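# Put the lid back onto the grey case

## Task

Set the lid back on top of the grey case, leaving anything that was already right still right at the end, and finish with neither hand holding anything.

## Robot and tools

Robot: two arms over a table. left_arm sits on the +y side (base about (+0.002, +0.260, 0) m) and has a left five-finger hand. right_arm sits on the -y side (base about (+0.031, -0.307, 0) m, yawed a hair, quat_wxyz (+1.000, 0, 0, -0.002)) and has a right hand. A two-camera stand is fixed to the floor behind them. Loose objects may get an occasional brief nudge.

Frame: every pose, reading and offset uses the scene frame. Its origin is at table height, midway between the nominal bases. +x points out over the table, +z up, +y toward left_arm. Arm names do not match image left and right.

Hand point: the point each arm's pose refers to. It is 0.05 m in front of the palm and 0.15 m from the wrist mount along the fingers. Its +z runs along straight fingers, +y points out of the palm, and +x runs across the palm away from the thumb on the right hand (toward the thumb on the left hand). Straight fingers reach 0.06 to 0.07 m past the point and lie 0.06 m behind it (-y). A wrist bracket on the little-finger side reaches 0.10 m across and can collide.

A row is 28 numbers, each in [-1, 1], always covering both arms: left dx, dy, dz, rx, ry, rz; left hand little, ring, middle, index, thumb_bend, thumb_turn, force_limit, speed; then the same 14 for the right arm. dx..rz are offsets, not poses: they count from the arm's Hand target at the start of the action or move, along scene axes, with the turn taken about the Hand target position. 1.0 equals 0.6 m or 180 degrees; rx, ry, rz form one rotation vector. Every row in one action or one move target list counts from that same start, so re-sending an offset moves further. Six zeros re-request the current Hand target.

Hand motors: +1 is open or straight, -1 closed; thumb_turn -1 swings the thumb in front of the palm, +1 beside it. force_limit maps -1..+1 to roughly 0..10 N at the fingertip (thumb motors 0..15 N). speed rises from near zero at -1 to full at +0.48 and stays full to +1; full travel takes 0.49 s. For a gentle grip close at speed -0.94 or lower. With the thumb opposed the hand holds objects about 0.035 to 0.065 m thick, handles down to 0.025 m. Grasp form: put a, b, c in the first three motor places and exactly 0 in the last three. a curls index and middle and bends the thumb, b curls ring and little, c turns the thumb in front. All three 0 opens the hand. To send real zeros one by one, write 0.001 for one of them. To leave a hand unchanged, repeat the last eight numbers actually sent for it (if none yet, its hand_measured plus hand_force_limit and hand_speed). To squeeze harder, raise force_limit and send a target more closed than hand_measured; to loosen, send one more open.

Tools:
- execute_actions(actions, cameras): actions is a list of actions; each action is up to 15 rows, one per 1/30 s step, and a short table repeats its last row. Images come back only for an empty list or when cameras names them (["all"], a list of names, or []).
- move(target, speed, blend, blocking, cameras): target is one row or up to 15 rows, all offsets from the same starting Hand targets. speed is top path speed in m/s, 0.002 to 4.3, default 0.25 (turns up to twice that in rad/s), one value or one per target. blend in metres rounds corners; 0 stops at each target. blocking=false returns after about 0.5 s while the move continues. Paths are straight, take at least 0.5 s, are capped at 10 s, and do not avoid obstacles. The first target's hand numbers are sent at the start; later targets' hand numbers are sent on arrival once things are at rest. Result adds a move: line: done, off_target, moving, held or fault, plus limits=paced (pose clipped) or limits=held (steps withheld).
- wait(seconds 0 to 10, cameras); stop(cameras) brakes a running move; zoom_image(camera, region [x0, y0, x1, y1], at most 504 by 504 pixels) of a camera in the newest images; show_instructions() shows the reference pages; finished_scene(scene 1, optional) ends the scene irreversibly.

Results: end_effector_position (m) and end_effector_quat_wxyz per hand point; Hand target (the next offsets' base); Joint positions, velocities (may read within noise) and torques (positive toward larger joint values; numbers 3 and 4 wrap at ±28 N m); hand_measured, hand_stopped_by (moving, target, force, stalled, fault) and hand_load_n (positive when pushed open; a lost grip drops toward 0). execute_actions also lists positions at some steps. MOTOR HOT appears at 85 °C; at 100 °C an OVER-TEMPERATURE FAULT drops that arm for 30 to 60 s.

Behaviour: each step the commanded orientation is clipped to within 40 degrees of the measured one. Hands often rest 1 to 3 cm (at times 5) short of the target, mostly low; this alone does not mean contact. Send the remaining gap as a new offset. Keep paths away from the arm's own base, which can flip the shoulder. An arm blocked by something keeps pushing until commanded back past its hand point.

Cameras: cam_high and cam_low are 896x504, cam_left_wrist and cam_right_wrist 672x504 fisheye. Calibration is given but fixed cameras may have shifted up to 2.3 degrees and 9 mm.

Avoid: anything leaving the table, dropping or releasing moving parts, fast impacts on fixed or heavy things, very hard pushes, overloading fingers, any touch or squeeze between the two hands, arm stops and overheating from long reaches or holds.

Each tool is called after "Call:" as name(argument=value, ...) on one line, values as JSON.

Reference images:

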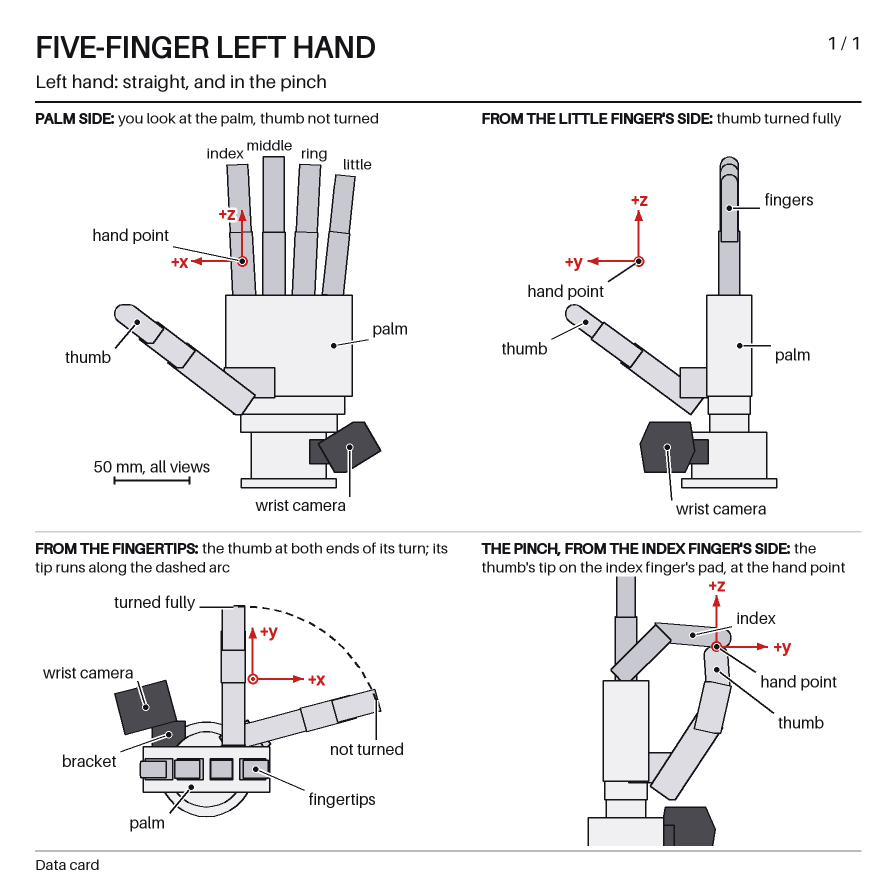

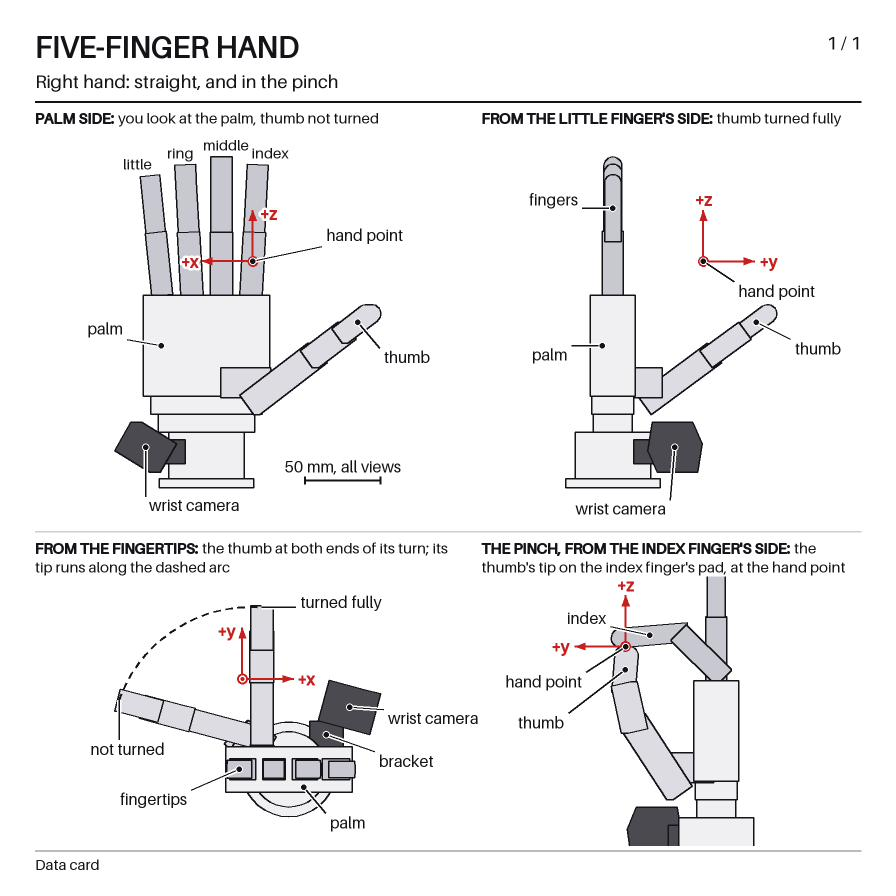

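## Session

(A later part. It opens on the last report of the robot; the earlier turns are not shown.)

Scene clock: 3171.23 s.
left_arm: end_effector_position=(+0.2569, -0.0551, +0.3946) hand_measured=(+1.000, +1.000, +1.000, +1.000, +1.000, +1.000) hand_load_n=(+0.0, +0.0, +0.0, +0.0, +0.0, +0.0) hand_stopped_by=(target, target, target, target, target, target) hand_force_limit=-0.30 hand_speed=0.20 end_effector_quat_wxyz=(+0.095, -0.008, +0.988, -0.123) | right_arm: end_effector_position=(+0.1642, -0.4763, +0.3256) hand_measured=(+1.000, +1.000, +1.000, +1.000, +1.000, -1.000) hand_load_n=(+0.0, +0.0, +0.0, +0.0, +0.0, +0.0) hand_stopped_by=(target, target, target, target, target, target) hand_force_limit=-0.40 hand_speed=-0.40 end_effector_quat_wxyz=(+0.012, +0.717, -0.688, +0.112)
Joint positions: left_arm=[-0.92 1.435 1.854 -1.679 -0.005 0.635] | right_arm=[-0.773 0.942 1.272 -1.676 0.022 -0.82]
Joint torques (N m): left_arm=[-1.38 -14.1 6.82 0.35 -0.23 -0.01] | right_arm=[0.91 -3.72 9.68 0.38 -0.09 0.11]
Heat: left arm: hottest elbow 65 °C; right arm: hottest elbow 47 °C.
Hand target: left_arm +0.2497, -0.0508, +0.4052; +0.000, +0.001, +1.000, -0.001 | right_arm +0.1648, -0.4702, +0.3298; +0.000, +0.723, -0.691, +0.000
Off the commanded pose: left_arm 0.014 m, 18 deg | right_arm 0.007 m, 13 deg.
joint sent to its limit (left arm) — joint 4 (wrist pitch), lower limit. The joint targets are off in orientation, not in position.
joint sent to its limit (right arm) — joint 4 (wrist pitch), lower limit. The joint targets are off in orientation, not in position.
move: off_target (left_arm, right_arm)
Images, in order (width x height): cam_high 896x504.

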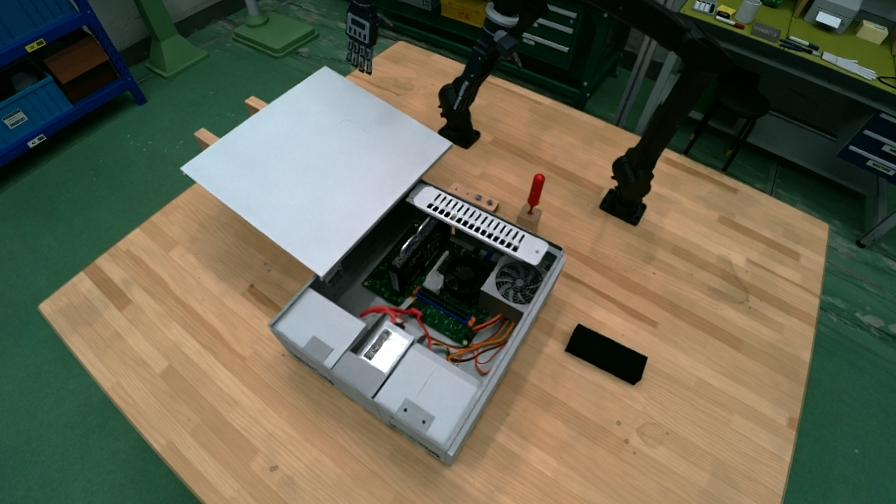

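Call:
move(target=[-0.025,-0.232,-0.175,0,0,-0.485,0,0,0,0,0,0,-0.3,0.2,0,0,-0.167,0,0,0,1,1,1,1,1,-1,-0.4,-0.4], speed=0.25, cameras=["cam_high","cam_left_wrist","cam_right_wrist"])

Scene clock: 3193.80 s.
left_arm: end_effector_position=(+0.2371, -0.1859, +0.3063) hand_measured=(+1.000, +1.000, +1.000, +1.000, +1.000, +1.000) hand_load_n=(+0.0, +0.0, +0.0, +0.0, +0.0, +0.0) hand_stopped_by=(target, target, target, target, target, target) hand_force_limit=-0.30 hand_speed=0.20 end_effector_quat_wxyz=(+0.036, +0.685, +0.728, -0.016) | right_arm: end_effector_position=(+0.1605, -0.4675, +0.2304) hand_measured=(+1.000, +1.000, +1.000, +1.000, +1.000, -1.000) hand_load_n=(+0.0, +0.0, +0.0, +0.0, +0.0, +0.0) hand_stopped_by=(target, target, target, target, target, target) hand_force_limit=-0.40 hand_speed=-0.40 end_effector_quat_wxyz=(+0.001, +0.722, -0.692, -0.004)
Joint positions: left_arm=[-1.219 1.64 1.826 -1.679 -0.004 1.861] | right_arm=[-0.773 1.038 1.056 -1.596 0.003 -0.819]
Joint torques (N m): left_arm=[-1.44 -14.1 7.25 -0.17 -0.23 0.02] | right_arm=[0.09 -3.78 9.74 0.68 -0.11 -0.03]
Heat: left arm: hottest elbow 64 °C; right arm: hottest elbow 46 °C.
Hand target: left_arm +0.2346, -0.1900, +0.3002; +0.000, +0.691, +0.723, -0.001 | right_arm +0.1649, -0.4703, +0.2297; +0.000, +0.723, -0.691, +0.001
Off the commanded pose: left_arm 0.008 m, 5 deg | right_arm 0.005 m, 1 deg.
joint sent to its limit (left arm) — joint 4 (wrist pitch), lower limit. The joint targets are off in orientation, not in position.
move: off_target (left_arm)
camera_calibration:
cam_left_wrist: T_world_to_cam=[[-0.981397, 0.191779, -0.00899008, 0.269722], [0.167492, 0.878122, 0.448161, -0.0142824], [0.093842, 0.438318, -0.893908, 0.452943], [0, 0, 0, 1]] pos_world=[0.224592, -0.237718, 0.413715]
cam_right_wrist: T_world_to_cam=[[-0.964392, -0.262851, 0.0292924, 0.024002], [-0.208962, 0.825161, 0.524829, 0.300991], [-0.162123, 0.500019, -0.850704, 0.571088], [0, 0, 0, 1]] pos_world=[0.178629, -0.527612, 0.327155]
Images, in order (width x height): cam_high 896x504, cam_left_wrist 672x504, cam_right_wrist 672x504.

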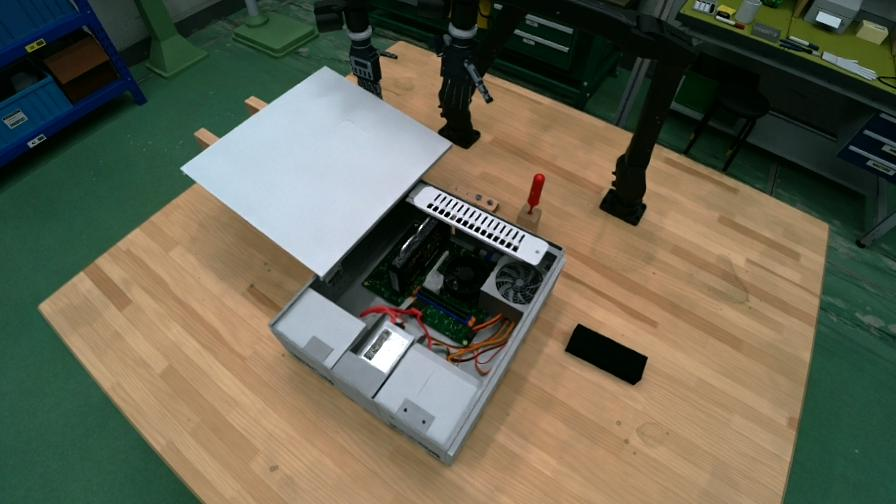

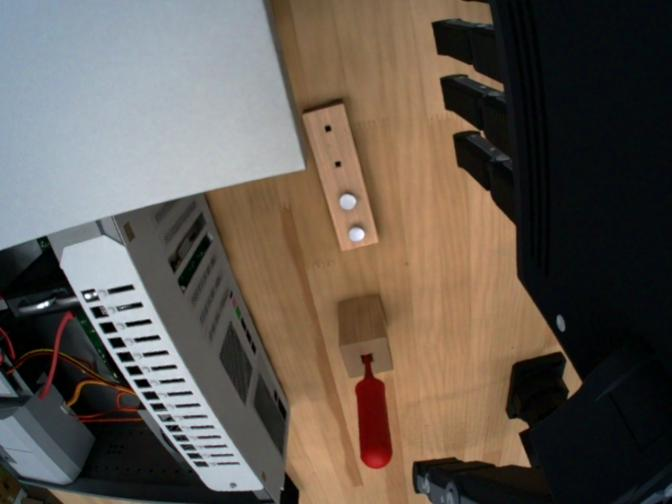

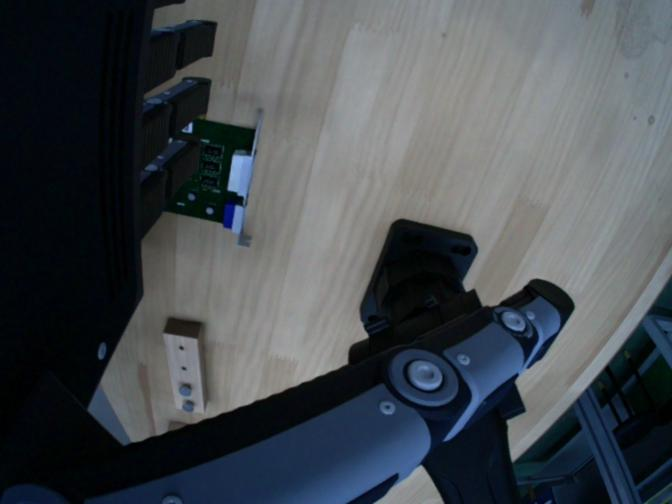

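Call:
move(target=[[-0.07,-0.025,-0.1,0,0,0,0,0,0,0,0,0,-0.3,0.2,0,0,0,0,0,0,1,1,1,1,1,-1,-0.4,-0.4],[-0.07,-0.025,-0.225,0,0,0,0,0,0,0,0,0,-0.3,0.2,0,0,0,0,0,0,1,1,1,1,1,-1,-0.4,-0.4]], speed=0.2, cameras=["cam_high","cam_left_wrist","cam_low"])

Scene clock: 3232.80 s.
left_arm: end_effector_position=(+0.1939, -0.2000, +0.1705) hand_measured=(+1.000, +1.000, +1.000, +1.000, +1.000, +1.000) hand_load_n=(+0.0, +0.0, +0.0, +0.0, +0.0, +0.0) hand_stopped_by=(target, target, target, target, target, target) hand_force_limit=-0.30 hand_speed=0.20 end_effector_quat_wxyz=(+0.000, +0.692, +0.721, +0.000) | right_arm: end_effector_position=(+0.1605, -0.4675, +0.2304) hand_measured=(+1.000, +1.000, +1.000, +1.000, +1.000, -1.000) hand_load_n=(+0.0, +0.0, +0.0, +0.0, +0.0, +0.0) hand_stopped_by=(target, target, target, target, target, target) hand_force_limit=-0.40 hand_speed=-0.40 end_effector_quat_wxyz=(+0.001, +0.722, -0.692, -0.004)
Joint positions: left_arm=[-1.307 1.689 1.532 -1.414 -0.001 1.793] | right_arm=[-0.773 1.038 1.056 -1.596 0.003 -0.819]
Joint torques (N m): left_arm=[-0.91 -14.68 7.25 0.38 -0.08 -0.17] | right_arm=[0.03 -3.66 9.76 0.72 -0.1 -0.03]
Heat: left arm: hottest elbow 63 °C; right arm: hottest elbow 47 °C.
Hand target: left_arm +0.1925, -0.2050, +0.1652; +0.000, +0.691, +0.723, +0.000 | right_arm +0.1649, -0.4703, +0.2297; +0.000, +0.723, -0.691, +0.001
Off the commanded pose: left_arm 0.007 m, 0 deg | right_arm 0.005 m, 1 deg.
move: done
camera_calibration:
cam_left_wrist: T_world_to_cam=[[-0.97709, 0.209978, 0.0346947, 0.224171], [0.198381, 0.839565, 0.505742, 0.0426795], [0.0770662, 0.501039, -0.861987, 0.35206], [0, 0, 0, 1]] pos_world=[0.183436, -0.259299, 0.274108]
Images, in order (width x height): cam_high 896x504, cam_low 896x504, cam_left_wrist 672x504.

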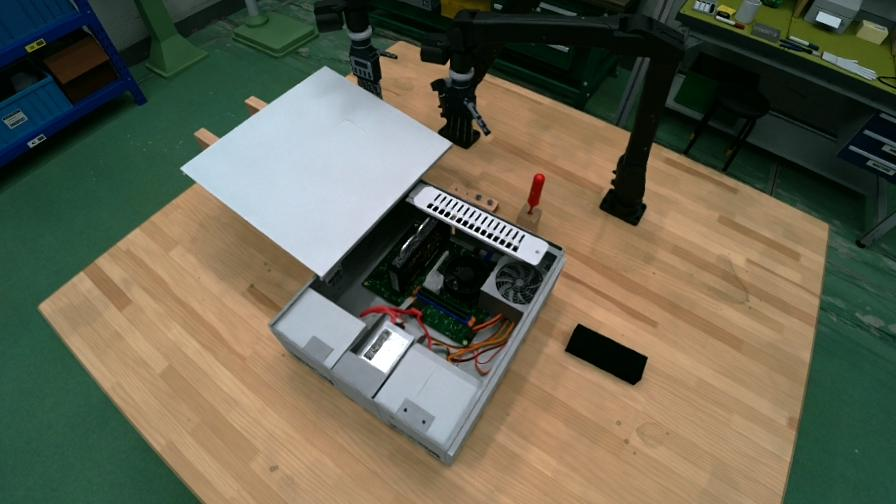

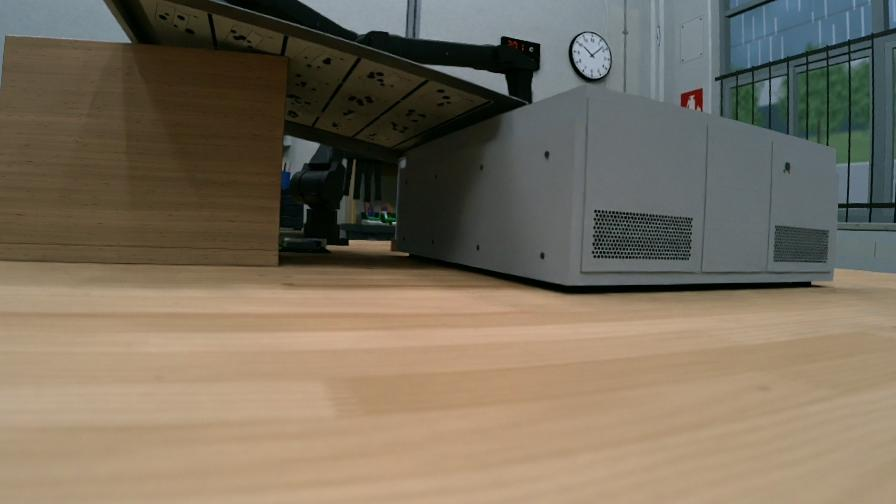

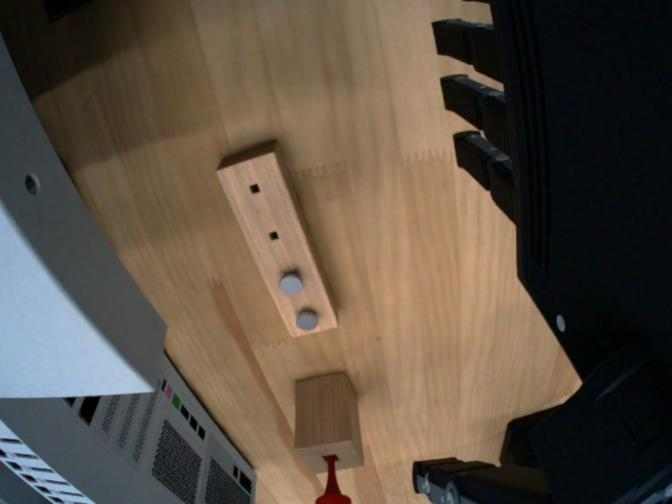

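Call:
move(target=[[0,0,-0.038,0,0,0,0,0,0,0,0,0,-0.3,0.2,0,0,0,0,0,0,1,1,1,1,1,-1,-0.4,-0.4],[0.155,0,-0.038,0,0,0,0,0,0,0,0,0,-0.3,0.2,0,0,0,0,0,0,1,1,1,1,1,-1,-0.4,-0.4]], speed=0.12, cameras=["cam_left_wrist","cam_low"])

Scene clock: 3267.07 s.
left_arm: end_effector_position=(+0.2770, -0.1928, +0.1365) hand_measured=(+1.000, +1.000, +1.000, +1.000, +1.000, +1.000) hand_load_n=(+0.0, +0.0, +0.0, +0.0, +0.0, +0.0) hand_stopped_by=(target, target, target, target, target, target) hand_force_limit=-0.30 hand_speed=0.20 end_effector_quat_wxyz=(-0.007, +0.690, +0.724, +0.003) | right_arm: end_effector_position=(+0.1605, -0.4675, +0.2304) hand_measured=(+1.000, +1.000, +1.000, +1.000, +1.000, -1.000) hand_load_n=(+0.0, -0.5, +0.0, +0.0, -0.5, +0.0) hand_stopped_by=(target, target, target, target, target, target) hand_force_limit=-0.40 hand_speed=-0.40 end_effector_quat_wxyz=(+0.001, +0.722, -0.692, -0.004)
Joint positions: left_arm=[-1.152 1.773 1.553 -1.367 0 1.94] | right_arm=[-0.773 1.038 1.056 -1.596 0.003 -0.819]
Joint torques (N m): left_arm=[-0.38 -15.56 10.14 -0.5 -0.04 0.01] | right_arm=[0.03 -3.78 9.73 0.69 -0.1 -0.02]
Heat: left arm: hottest elbow 60 °C; right arm: hottest elbow 47 °C.
Hand target: left_arm +0.2856, -0.2050, +0.1425; +0.000, +0.691, +0.723, -0.001 | right_arm +0.1649, -0.4703, +0.2297; +0.000, +0.723, -0.691, +0.001
Off the commanded pose: left_arm 0.016 m, 1 deg | right_arm 0.005 m, 1 deg.
move: off_target (left_arm)
camera_calibration:
cam_left_wrist: T_world_to_cam=[[-0.978396, 0.201952, 0.0442436, 0.302612], [0.195454, 0.833802, 0.516306, 0.0355503], [0.0673787, 0.513799, -0.85526, 0.317014], [0, 0, 0, 1]] pos_world=[0.267766, -0.253637, 0.239386]
Images, in order (width x height): cam_low 896x504, cam_left_wrist 672x504.

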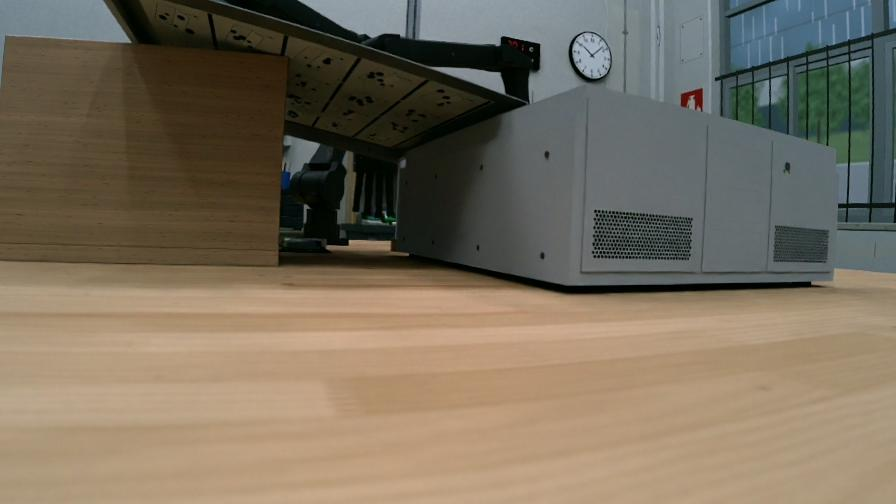

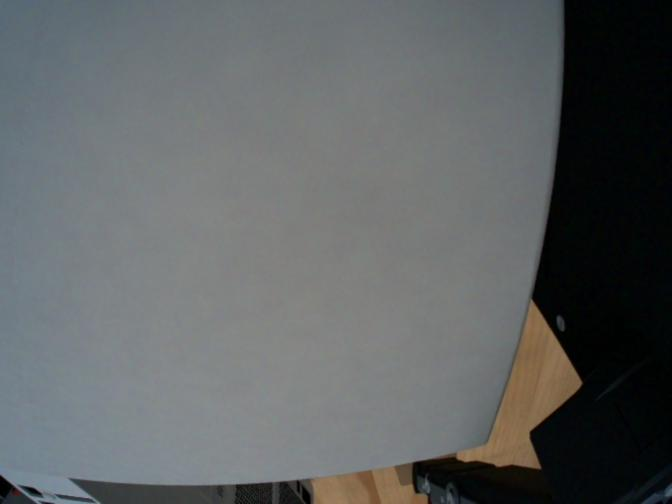

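Call:
move(target=[0,0,0,0,0,0,-0.2,-0.2,-0.2,-0.2,1,1,-0.4,-0.6,0,0,0,0,0,0,1,1,1,1,1,-1,-0.4,-0.4], speed=0.1, cameras=["cam_left_wrist"])

Scene clock: 3285.10 s.
left_arm: end_effector_position=(+0.2771, -0.1930, +0.1367) hand_measured=(-0.200, -0.200, -0.200, -0.200, +1.000, +1.000) hand_load_n=(+0.0, +0.0, +0.0, +0.0, +0.0, +0.0) hand_stopped_by=(target, target, target, target, target, target) hand_force_limit=-0.40 hand_speed=-0.60 end_effector_quat_wxyz=(-0.007, +0.690, +0.723, +0.003) | right_arm: end_effector_position=(+0.1605, -0.4675, +0.2304) hand_measured=(+1.000, +1.000, +1.000, +1.000, +1.000, -1.000) hand_load_n=(+0.0, +0.0, +0.0, +0.0, +0.0, +0.0) hand_stopped_by=(target, target, target, target, target, target) hand_force_limit=-0.40 hand_speed=-0.40 end_effector_quat_wxyz=(+0.001, +0.722, -0.692, -0.004)
Joint positions: left_arm=[-1.152 1.773 1.553 -1.367 0 1.942] | right_arm=[-0.773 1.038 1.056 -1.596 0.003 -0.819]
Joint torques (N m): left_arm=[-0.62 -15.33 10.1 -0.27 -0.14 -0.03] | right_arm=[0.03 -3.78 9.74 0.69 -0.11 -0.03]
Heat: left arm: hottest elbow 64 °C; right arm: hottest elbow 47 °C.
Hand target: left_arm +0.2856, -0.2051, +0.1426; +0.000, +0.691, +0.723, -0.001 | right_arm +0.1649, -0.4703, +0.2297; +0.000, +0.723, -0.691, +0.001
Off the commanded pose: left_arm 0.016 m, 1 deg | right_arm 0.005 m, 1 deg.
move: off_target (left_arm)
camera_calibration:
cam_left_wrist: T_world_to_cam=[[-0.978017, 0.203825, 0.044014, 0.303069], [0.19696, 0.833656, 0.51597, 0.0352531], [0.0684751, 0.513296, -0.855475, 0.316918], [0, 0, 0, 1]] pos_world=[0.267763, -0.253835, 0.239587]
Images, in order (width x height): cam_left_wrist 672x504.

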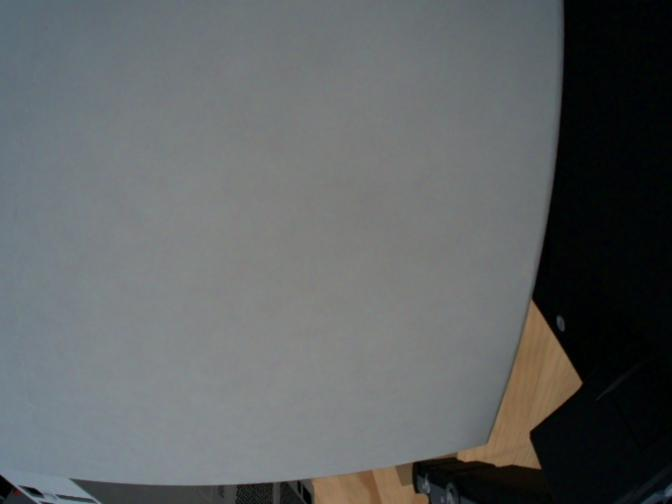

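Call:
move(target=[0,0,0.08,0,0,0,-0.2,-0.2,-0.2,-0.2,1,1,-0.4,-0.6,0,0,0,0,0,0,1,1,1,1,1,-1,-0.4,-0.4], speed=0.08, cameras=["cam_left_wrist","cam_low"])

Scene clock: 3293.07 s.
left_arm: end_effector_position=(+0.2778, -0.1944, +0.1753) hand_measured=(-0.200, -0.200, -0.200, -0.200, +1.000, +1.000) hand_load_n=(+0.0, +0.0, +0.5, +0.0, +0.0, +0.0) hand_stopped_by=(target, target, target, target, target, target) hand_force_limit=-0.40 hand_speed=-0.60 end_effector_quat_wxyz=(-0.016, +0.690, +0.723, +0.007) | right_arm: end_effector_position=(+0.1605, -0.4675, +0.2304) hand_measured=(+1.000, +1.000, +1.000, +1.000, +1.000, -1.000) hand_load_n=(+0.0, +0.0, +0.0, +0.0, +0.0, +0.0) hand_stopped_by=(target, target, target, target, target, target) hand_force_limit=-0.40 hand_speed=-0.40 end_effector_quat_wxyz=(+0.001, +0.722, -0.692, -0.004)
Joint positions: left_arm=[-1.152 1.773 1.655 -1.488 0 1.942] | right_arm=[-0.773 1.038 1.056 -1.596 0.003 -0.819]
Joint torques (N m): left_arm=[0.44 -17.44 10.14 -0.36 -0.1 0.04] | right_arm=[0.09 -3.72 9.76 0.69 -0.11 -0.03]
Heat: left arm: hottest elbow 65 °C; right arm: hottest elbow 47 °C.
Hand target: left_arm +0.2856, -0.2050, +0.1905; +0.000, +0.691, +0.723, -0.001 | right_arm +0.1649, -0.4703, +0.2297; +0.000, +0.723, -0.691, +0.001
Off the commanded pose: left_arm 0.020 m, 2 deg | right_arm 0.005 m, 1 deg.
move: off_target (left_arm)
camera_calibration:
cam_left_wrist: T_world_to_cam=[[-0.977638, 0.20298, 0.0549841, 0.300084], [0.200959, 0.824695, 0.528671, 0.0113074], [0.0619647, 0.527899, -0.847044, 0.353744], [0, 0, 0, 1]] pos_world=[0.269182, -0.256978, 0.277159]
Images, in order (width x height): cam_low 896x504, cam_left_wrist 672x504.

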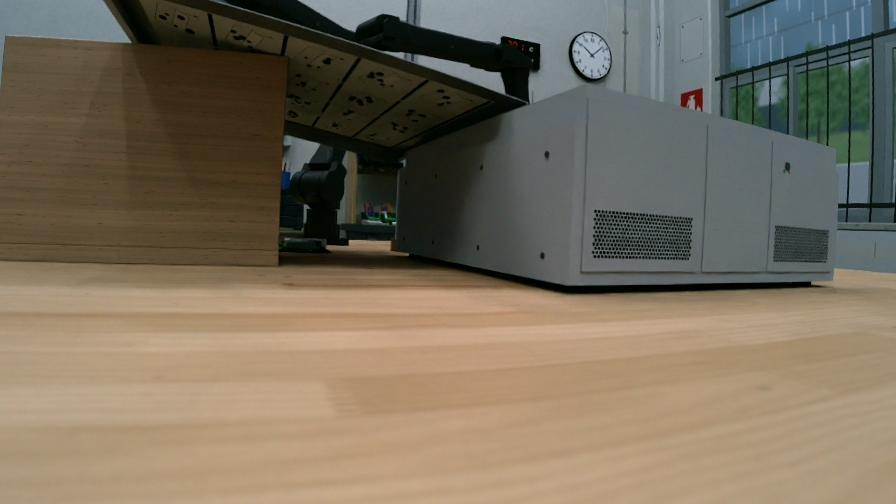

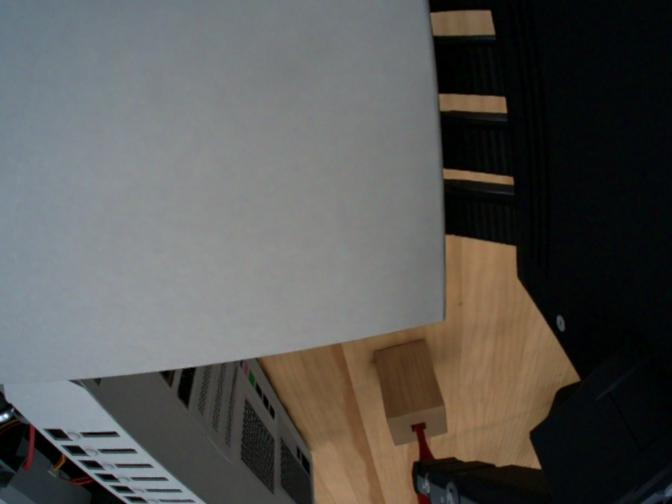

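Call:
move(target=[0,0,0.075,0,0,0,-0.2,-0.2,-0.2,-0.2,1,1,-0.4,-0.6,0,0,0,0,0,0,1,1,1,1,1,-1,-0.4,-0.4], speed=0.08, cameras=["cam_left_wrist","cam_low","cam_high"])

Scene clock: 3300.47 s.
left_arm: end_effector_position=(+0.2762, -0.1924, +0.2122) hand_measured=(-0.200, -0.200, -0.200, -0.200, +1.000, +1.000) hand_load_n=(+0.0, +0.5, +0.0, +1.5, +0.0, +0.0) hand_stopped_by=(target, target, target, target, target, target) hand_force_limit=-0.40 hand_speed=-0.60 end_effector_quat_wxyz=(-0.025, +0.690, +0.723, +0.009) | right_arm: end_effector_position=(+0.1605, -0.4675, +0.2304) hand_measured=(+1.000, +1.000, +1.000, +1.000, +1.000, -1.000) hand_load_n=(+0.0, +0.0, +0.0, +0.0, -0.5, +0.0) hand_stopped_by=(target, target, target, target, target, target) hand_force_limit=-0.40 hand_speed=-0.40 end_effector_quat_wxyz=(+0.001, +0.722, -0.692, -0.004)
Joint positions: left_arm=[-1.152 1.773 1.751 -1.603 0.003 1.942] | right_arm=[-0.773 1.038 1.056 -1.596 0.003 -0.819]
Joint torques (N m): left_arm=[-0.44 -17.67 11.22 -0.5 -0.23 -0.01] | right_arm=[0.15 -3.72 9.76 0.69 -0.11 -0.02]
Heat: left arm: hottest elbow 64 °C; right arm: hottest elbow 47 °C.
Hand target: left_arm +0.2856, -0.2050, +0.2355; +0.000, +0.691, +0.723, -0.001 | right_arm +0.1649, -0.4703, +0.2297; +0.000, +0.723, -0.691, +0.001
Off the commanded pose: left_arm 0.028 m, 3 deg | right_arm 0.005 m, 1 deg.
move: off_target (left_arm)
camera_calibration:
cam_left_wrist: T_world_to_cam=[[-0.977016, 0.201915, 0.0683419, 0.292946], [0.206433, 0.816266, 0.539532, -0.0149489], [0.0531543, 0.541239, -0.839187, 0.387386], [0, 0, 0, 1]] pos_world=[0.268707, -0.256616, 0.313134]
Images, in order (width x height): cam_high 896x504, cam_low 896x504, cam_left_wrist 672x504.

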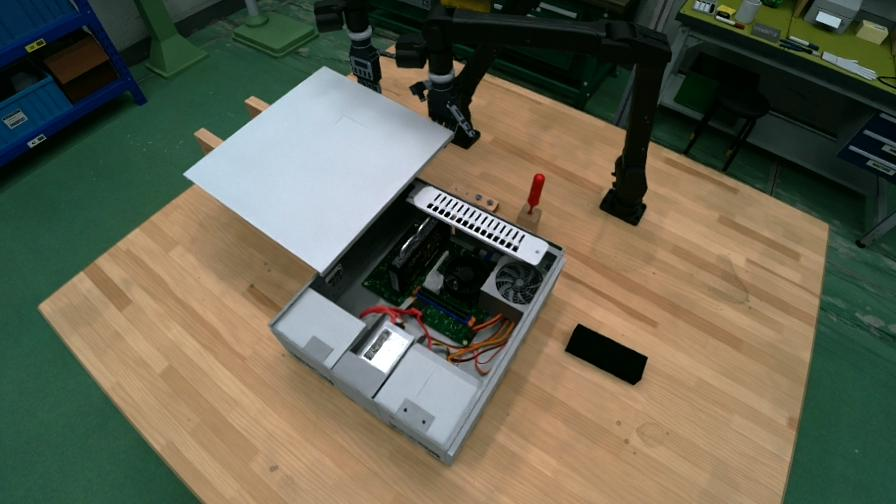

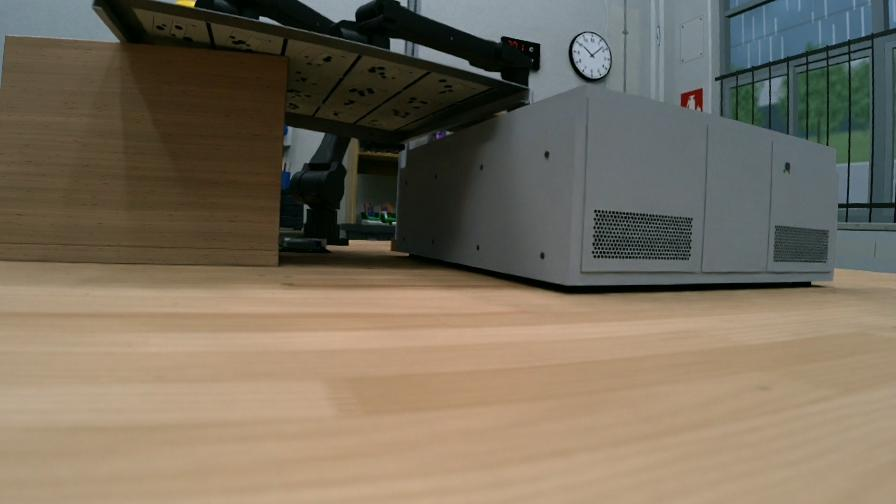

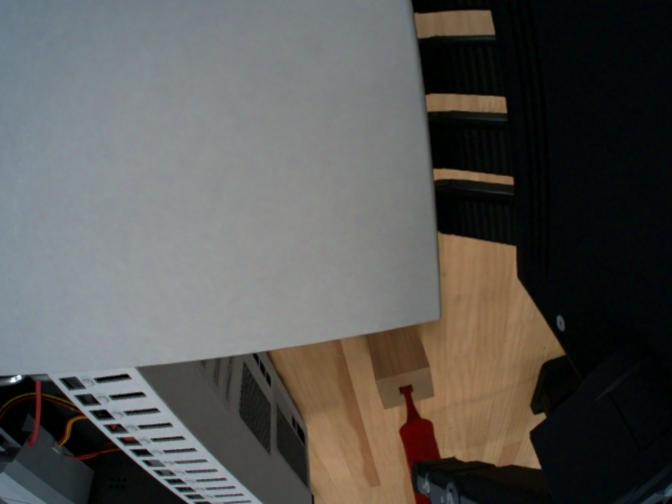

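Call:
zoom_image(camera="cam_low", region=[340, 60, 560, 240])

Scaled by 2.291 from the camera's 896x504 image, which has a finer 1280x720 frame.

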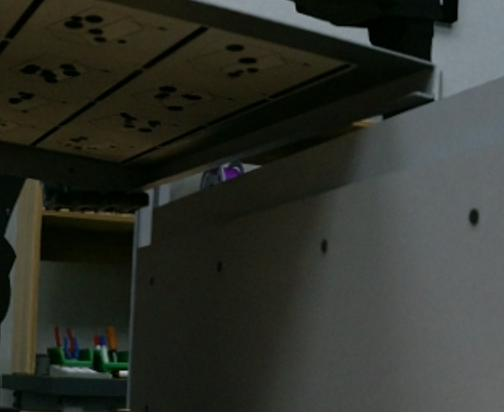

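Call:
move(target=[0,0,0.035,0,0,0,-0.2,-0.2,-0.2,-0.2,1,1,-0.4,-0.6,0,0,0,0,0,0,1,1,1,1,1,-1,-0.4,-0.4], speed=0.08, cameras=["cam_left_wrist","cam_low","cam_right_wrist"])

Call:
zoom_image(camera="cam_low", region=[340, 60, 560, 240])

Scene clock: 3317.17 s.
left_arm: end_effector_position=(+0.2765, -0.1931, +0.2354) hand_measured=(-0.200, -0.200, -0.200, -0.200, +1.000, +1.000) hand_load_n=(+0.0, +0.0, +0.0, +1.5, +0.0, +0.0) hand_stopped_by=(target, target, target, target, target, target) hand_force_limit=-0.40 hand_speed=-0.60 end_effector_quat_wxyz=(-0.023, +0.690, +0.723, +0.008) | right_arm: end_effector_position=(+0.1605, -0.4675, +0.2304) hand_measured=(+1.000, +1.000, +1.000, +1.000, +1.000, -1.000) hand_load_n=(+0.0, +0.0, +0.0, +0.0, +0.0, +0.0) hand_stopped_by=(target, target, target, target, target, target) hand_force_limit=-0.40 hand_speed=-0.40 end_effector_quat_wxyz=(+0.001, +0.722, -0.692, -0.004)
Joint positions: left_arm=[-1.152 1.773 1.812 -1.66 0.003 1.942] | right_arm=[-0.773 1.038 1.056 -1.596 0.003 -0.819]
Joint torques (N m): left_arm=[-0.44 -17.49 11.25 -0.39 -0.23 -0.02] | right_arm=[0.09 -3.72 9.76 0.69 -0.11 -0.02]
Heat: left arm: hottest elbow 66 °C; right arm: hottest elbow 47 °C.
Hand target: left_arm +0.2856, -0.2050, +0.2565; +0.000, +0.691, +0.723, +0.000 | right_arm +0.1649, -0.4703, +0.2297; +0.000, +0.723, -0.691, +0.001
Off the commanded pose: left_arm 0.026 m, 3 deg | right_arm 0.005 m, 1 deg.
move: off_target (left_arm)
camera_calibration:
cam_left_wrist: T_world_to_cam=[[-0.977133, 0.202096, 0.0660956, 0.292346], [0.205538, 0.818139, 0.537032, -0.0257675], [0.0544566, 0.538336, -0.840969, 0.406822], [0, 0, 0, 1]] pos_world=[0.268803, -0.257008, 0.33664]
cam_right_wrist: T_world_to_cam=[[-0.964392, -0.262851, 0.0292924, 0.024002], [-0.208962, 0.825161, 0.524829, 0.300991], [-0.162123, 0.500019, -0.850704, 0.571088], [0, 0, 0, 1]] pos_world=[0.178629, -0.527612, 0.327155]
Images, in order (width x height): cam_low 896x504, cam_left_wrist 672x504, cam_right_wrist 672x504.

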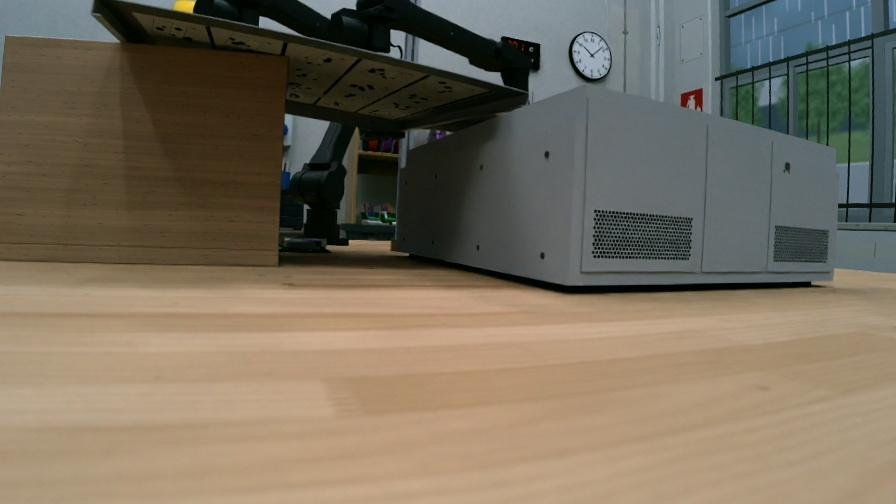

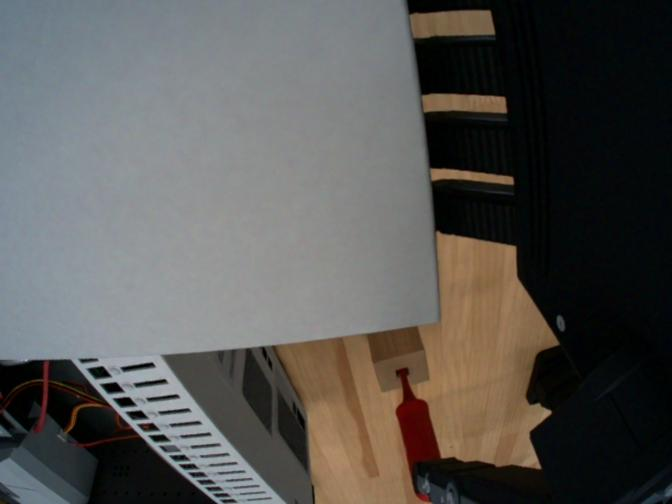

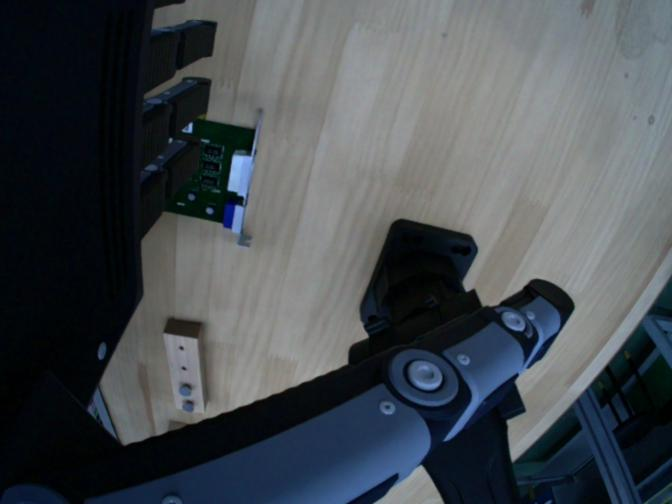

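Scaled by 2.291 from the camera's 896x504 image, which has a finer 1280x720 frame.

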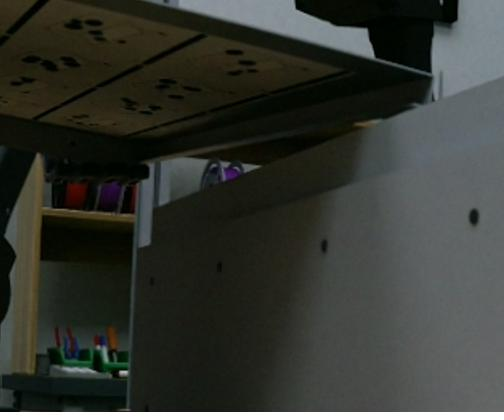

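Call:
wait(seconds=0.1, cameras=["cam_high"])

Call:
zoom_image(camera="cam_high", region=[170, 50, 480, 290])

Scene clock: 3342.20 s.
left_arm: end_effector_position=(+0.2765, -0.1931, +0.2355) hand_measured=(-0.200, -0.200, -0.200, -0.200, +1.000, +1.000) hand_load_n=(+0.0, +0.0, +0.0, +1.5, +0.0, +0.0) hand_stopped_by=(target, target, target, target, target, target) hand_force_limit=-0.40 hand_speed=-0.60 end_effector_quat_wxyz=(-0.023, +0.690, +0.723, +0.008) | right_arm: end_effector_position=(+0.1605, -0.4675, +0.2304) hand_measured=(+1.000, +1.000, +1.000, +1.000, +1.000, -1.000) hand_load_n=(+0.0, +0.0, +0.0, +0.0, -0.5, +0.0) hand_stopped_by=(target, target, target, target, target, target) hand_force_limit=-0.40 hand_speed=-0.40 end_effector_quat_wxyz=(+0.001, +0.722, -0.692, -0.004)
Joint positions: left_arm=[-1.152 1.773 1.813 -1.66 0.003 1.942] | right_arm=[-0.773 1.038 1.056 -1.596 0.003 -0.819]
Joint torques (N m): left_arm=[-0.56 -17.85 11.48 -0.49 -0.23 -0.03] | right_arm=[0.03 -3.72 9.74 0.72 -0.11 -0.02]
Heat: left arm: hottest elbow 66 °C; right arm: hottest elbow 46 °C.
Hand target: left_arm +0.2856, -0.2050, +0.2565; +0.000, +0.691, +0.723, +0.000 | right_arm +0.1649, -0.4703, +0.2297; +0.000, +0.723, -0.691, +0.001
Off the commanded pose: left_arm 0.026 m, 3 deg | right_arm 0.005 m, 1 deg.
wait: 0.10 s; at rest from the start
Images, in order (width x height): cam_high 896x504.

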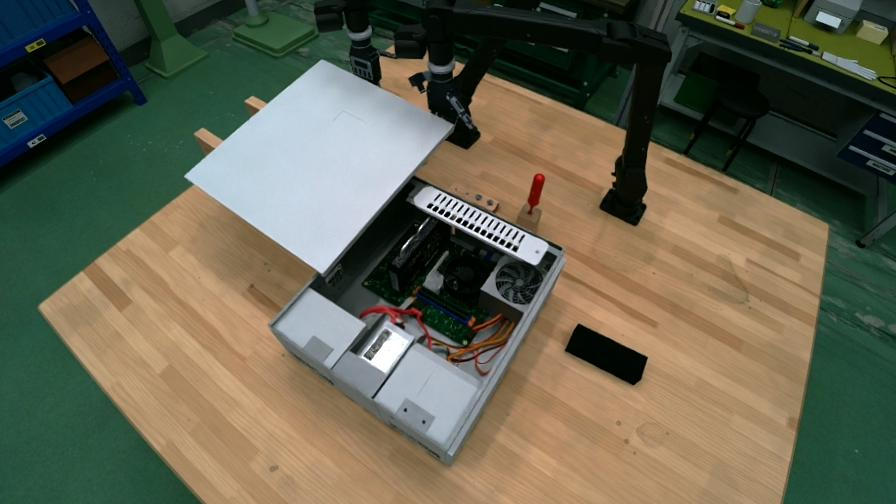

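Scaled by 1.626 from the camera's 896x504 image, which has a finer 1280x720 frame.

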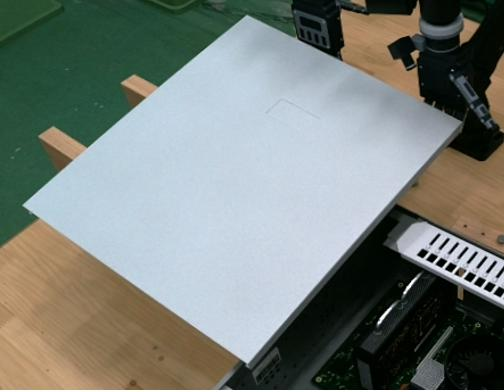

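Call:
move(target=[0.02,0,-0.012,0,0,0,-0.2,-0.2,-0.2,-0.2,1,1,-0.4,-0.6,0.075,0,0.01,0,0,0,1,1,1,1,1,-1,-0.4,-0.4], speed=0.06, cameras=["cam_left_wrist","cam_low","cam_high"])

Call:
zoom_image(camera="cam_high", region=[170, 50, 480, 290])

Call:
zoom_image(camera="cam_low", region=[260, 0, 600, 280])

Scene clock: 3451.03 s.
left_arm: end_effector_position=(+0.2844, -0.1912, +0.2307) hand_measured=(-0.200, -0.200, -0.200, -0.200, +1.000, +1.000) hand_load_n=(+0.0, +0.0, +0.0, +1.0, +0.0, +0.0) hand_stopped_by=(target, target, target, target, target, target) hand_force_limit=-0.40 hand_speed=-0.60 end_effector_quat_wxyz=(-0.028, +0.692, +0.722, +0.009) | right_arm: end_effector_position=(+0.1924, -0.4625, +0.2229) hand_measured=(+1.000, +1.000, +1.000, +1.000, +1.000, -1.000) hand_load_n=(+0.0, +0.0, +0.0, +0.0, +0.0, +0.0) hand_stopped_by=(target, target, target, target, target, target) hand_force_limit=-0.40 hand_speed=-0.40 end_effector_quat_wxyz=(+0.002, +0.722, -0.692, -0.025)
Joint positions: left_arm=[-1.137 1.783 1.814 -1.66 0.003 1.961] | right_arm=[-0.685 1.126 1.089 -1.584 0 -0.73]
Joint torques (N m): left_arm=[-0.09 -16.44 11.15 0.06 -0.26 -0.09] | right_arm=[1.03 -4.78 13.89 0.57 -0.02 0.11]
Heat: left arm: hottest elbow 69 °C; right arm: hottest elbow 46 °C.
Hand target: left_arm +0.2977, -0.2049, +0.2492; +0.000, +0.691, +0.723, +0.000 | right_arm +0.2098, -0.4702, +0.2356; +0.000, +0.723, -0.691, +0.000
Off the commanded pose: left_arm 0.027 m, 3 deg | right_arm 0.023 m, 3 deg.
move: off_target (left_arm, right_arm)
camera_calibration:
cam_left_wrist: T_world_to_cam=[[-0.975939, 0.205718, 0.0722678, 0.298921], [0.211543, 0.813017, 0.542451, -0.0303704], [0.0528369, 0.544687, -0.836973, 0.40211], [0, 0, 0, 1]] pos_world=[0.276907, -0.255826, 0.331427]
Images, in order (width x height): cam_high 896x504, cam_low 896x504, cam_left_wrist 672x504.

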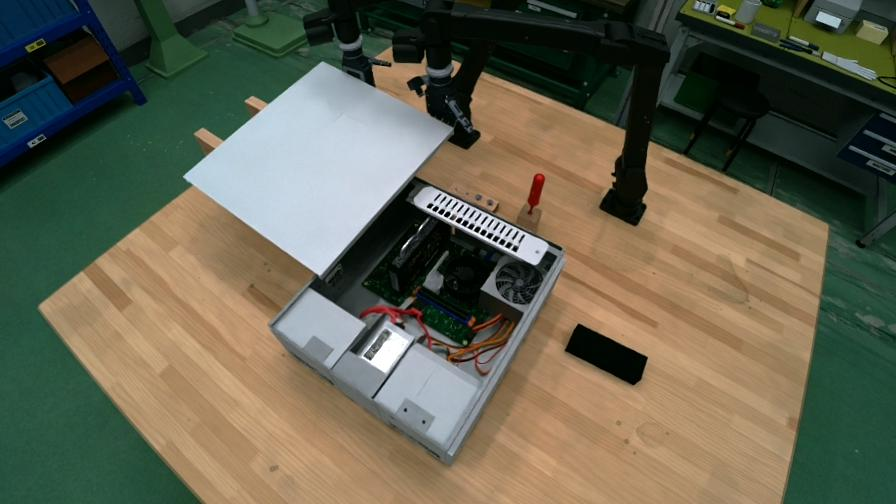

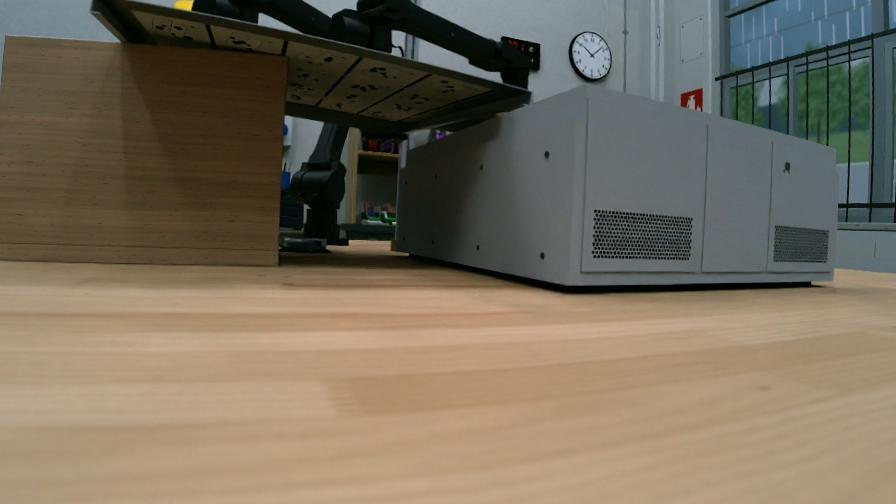

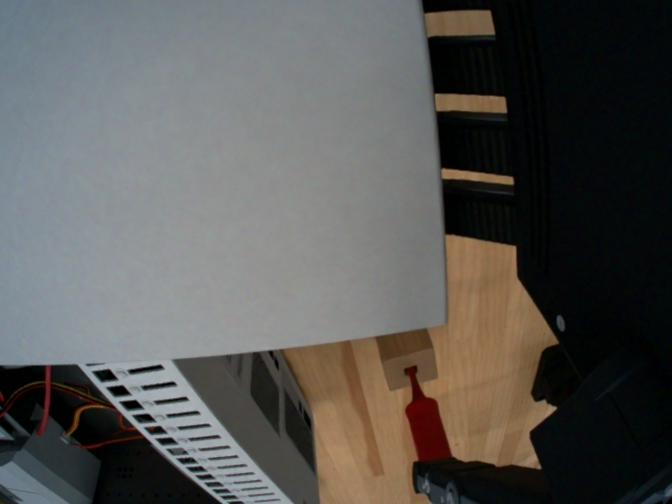

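Scaled by 1.626 from the camera's 896x504 image, which has a finer 1280x720 frame.

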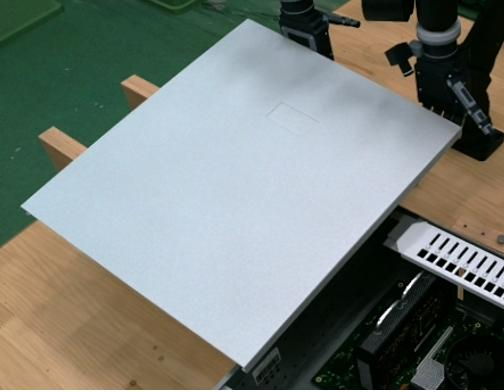

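Scaled by 1.482 from the camera's 896x504 image, which has a finer 1280x720 frame.

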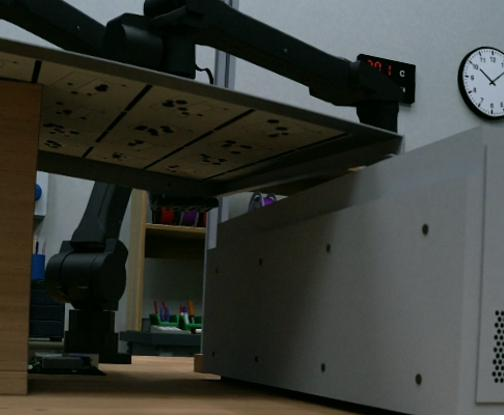

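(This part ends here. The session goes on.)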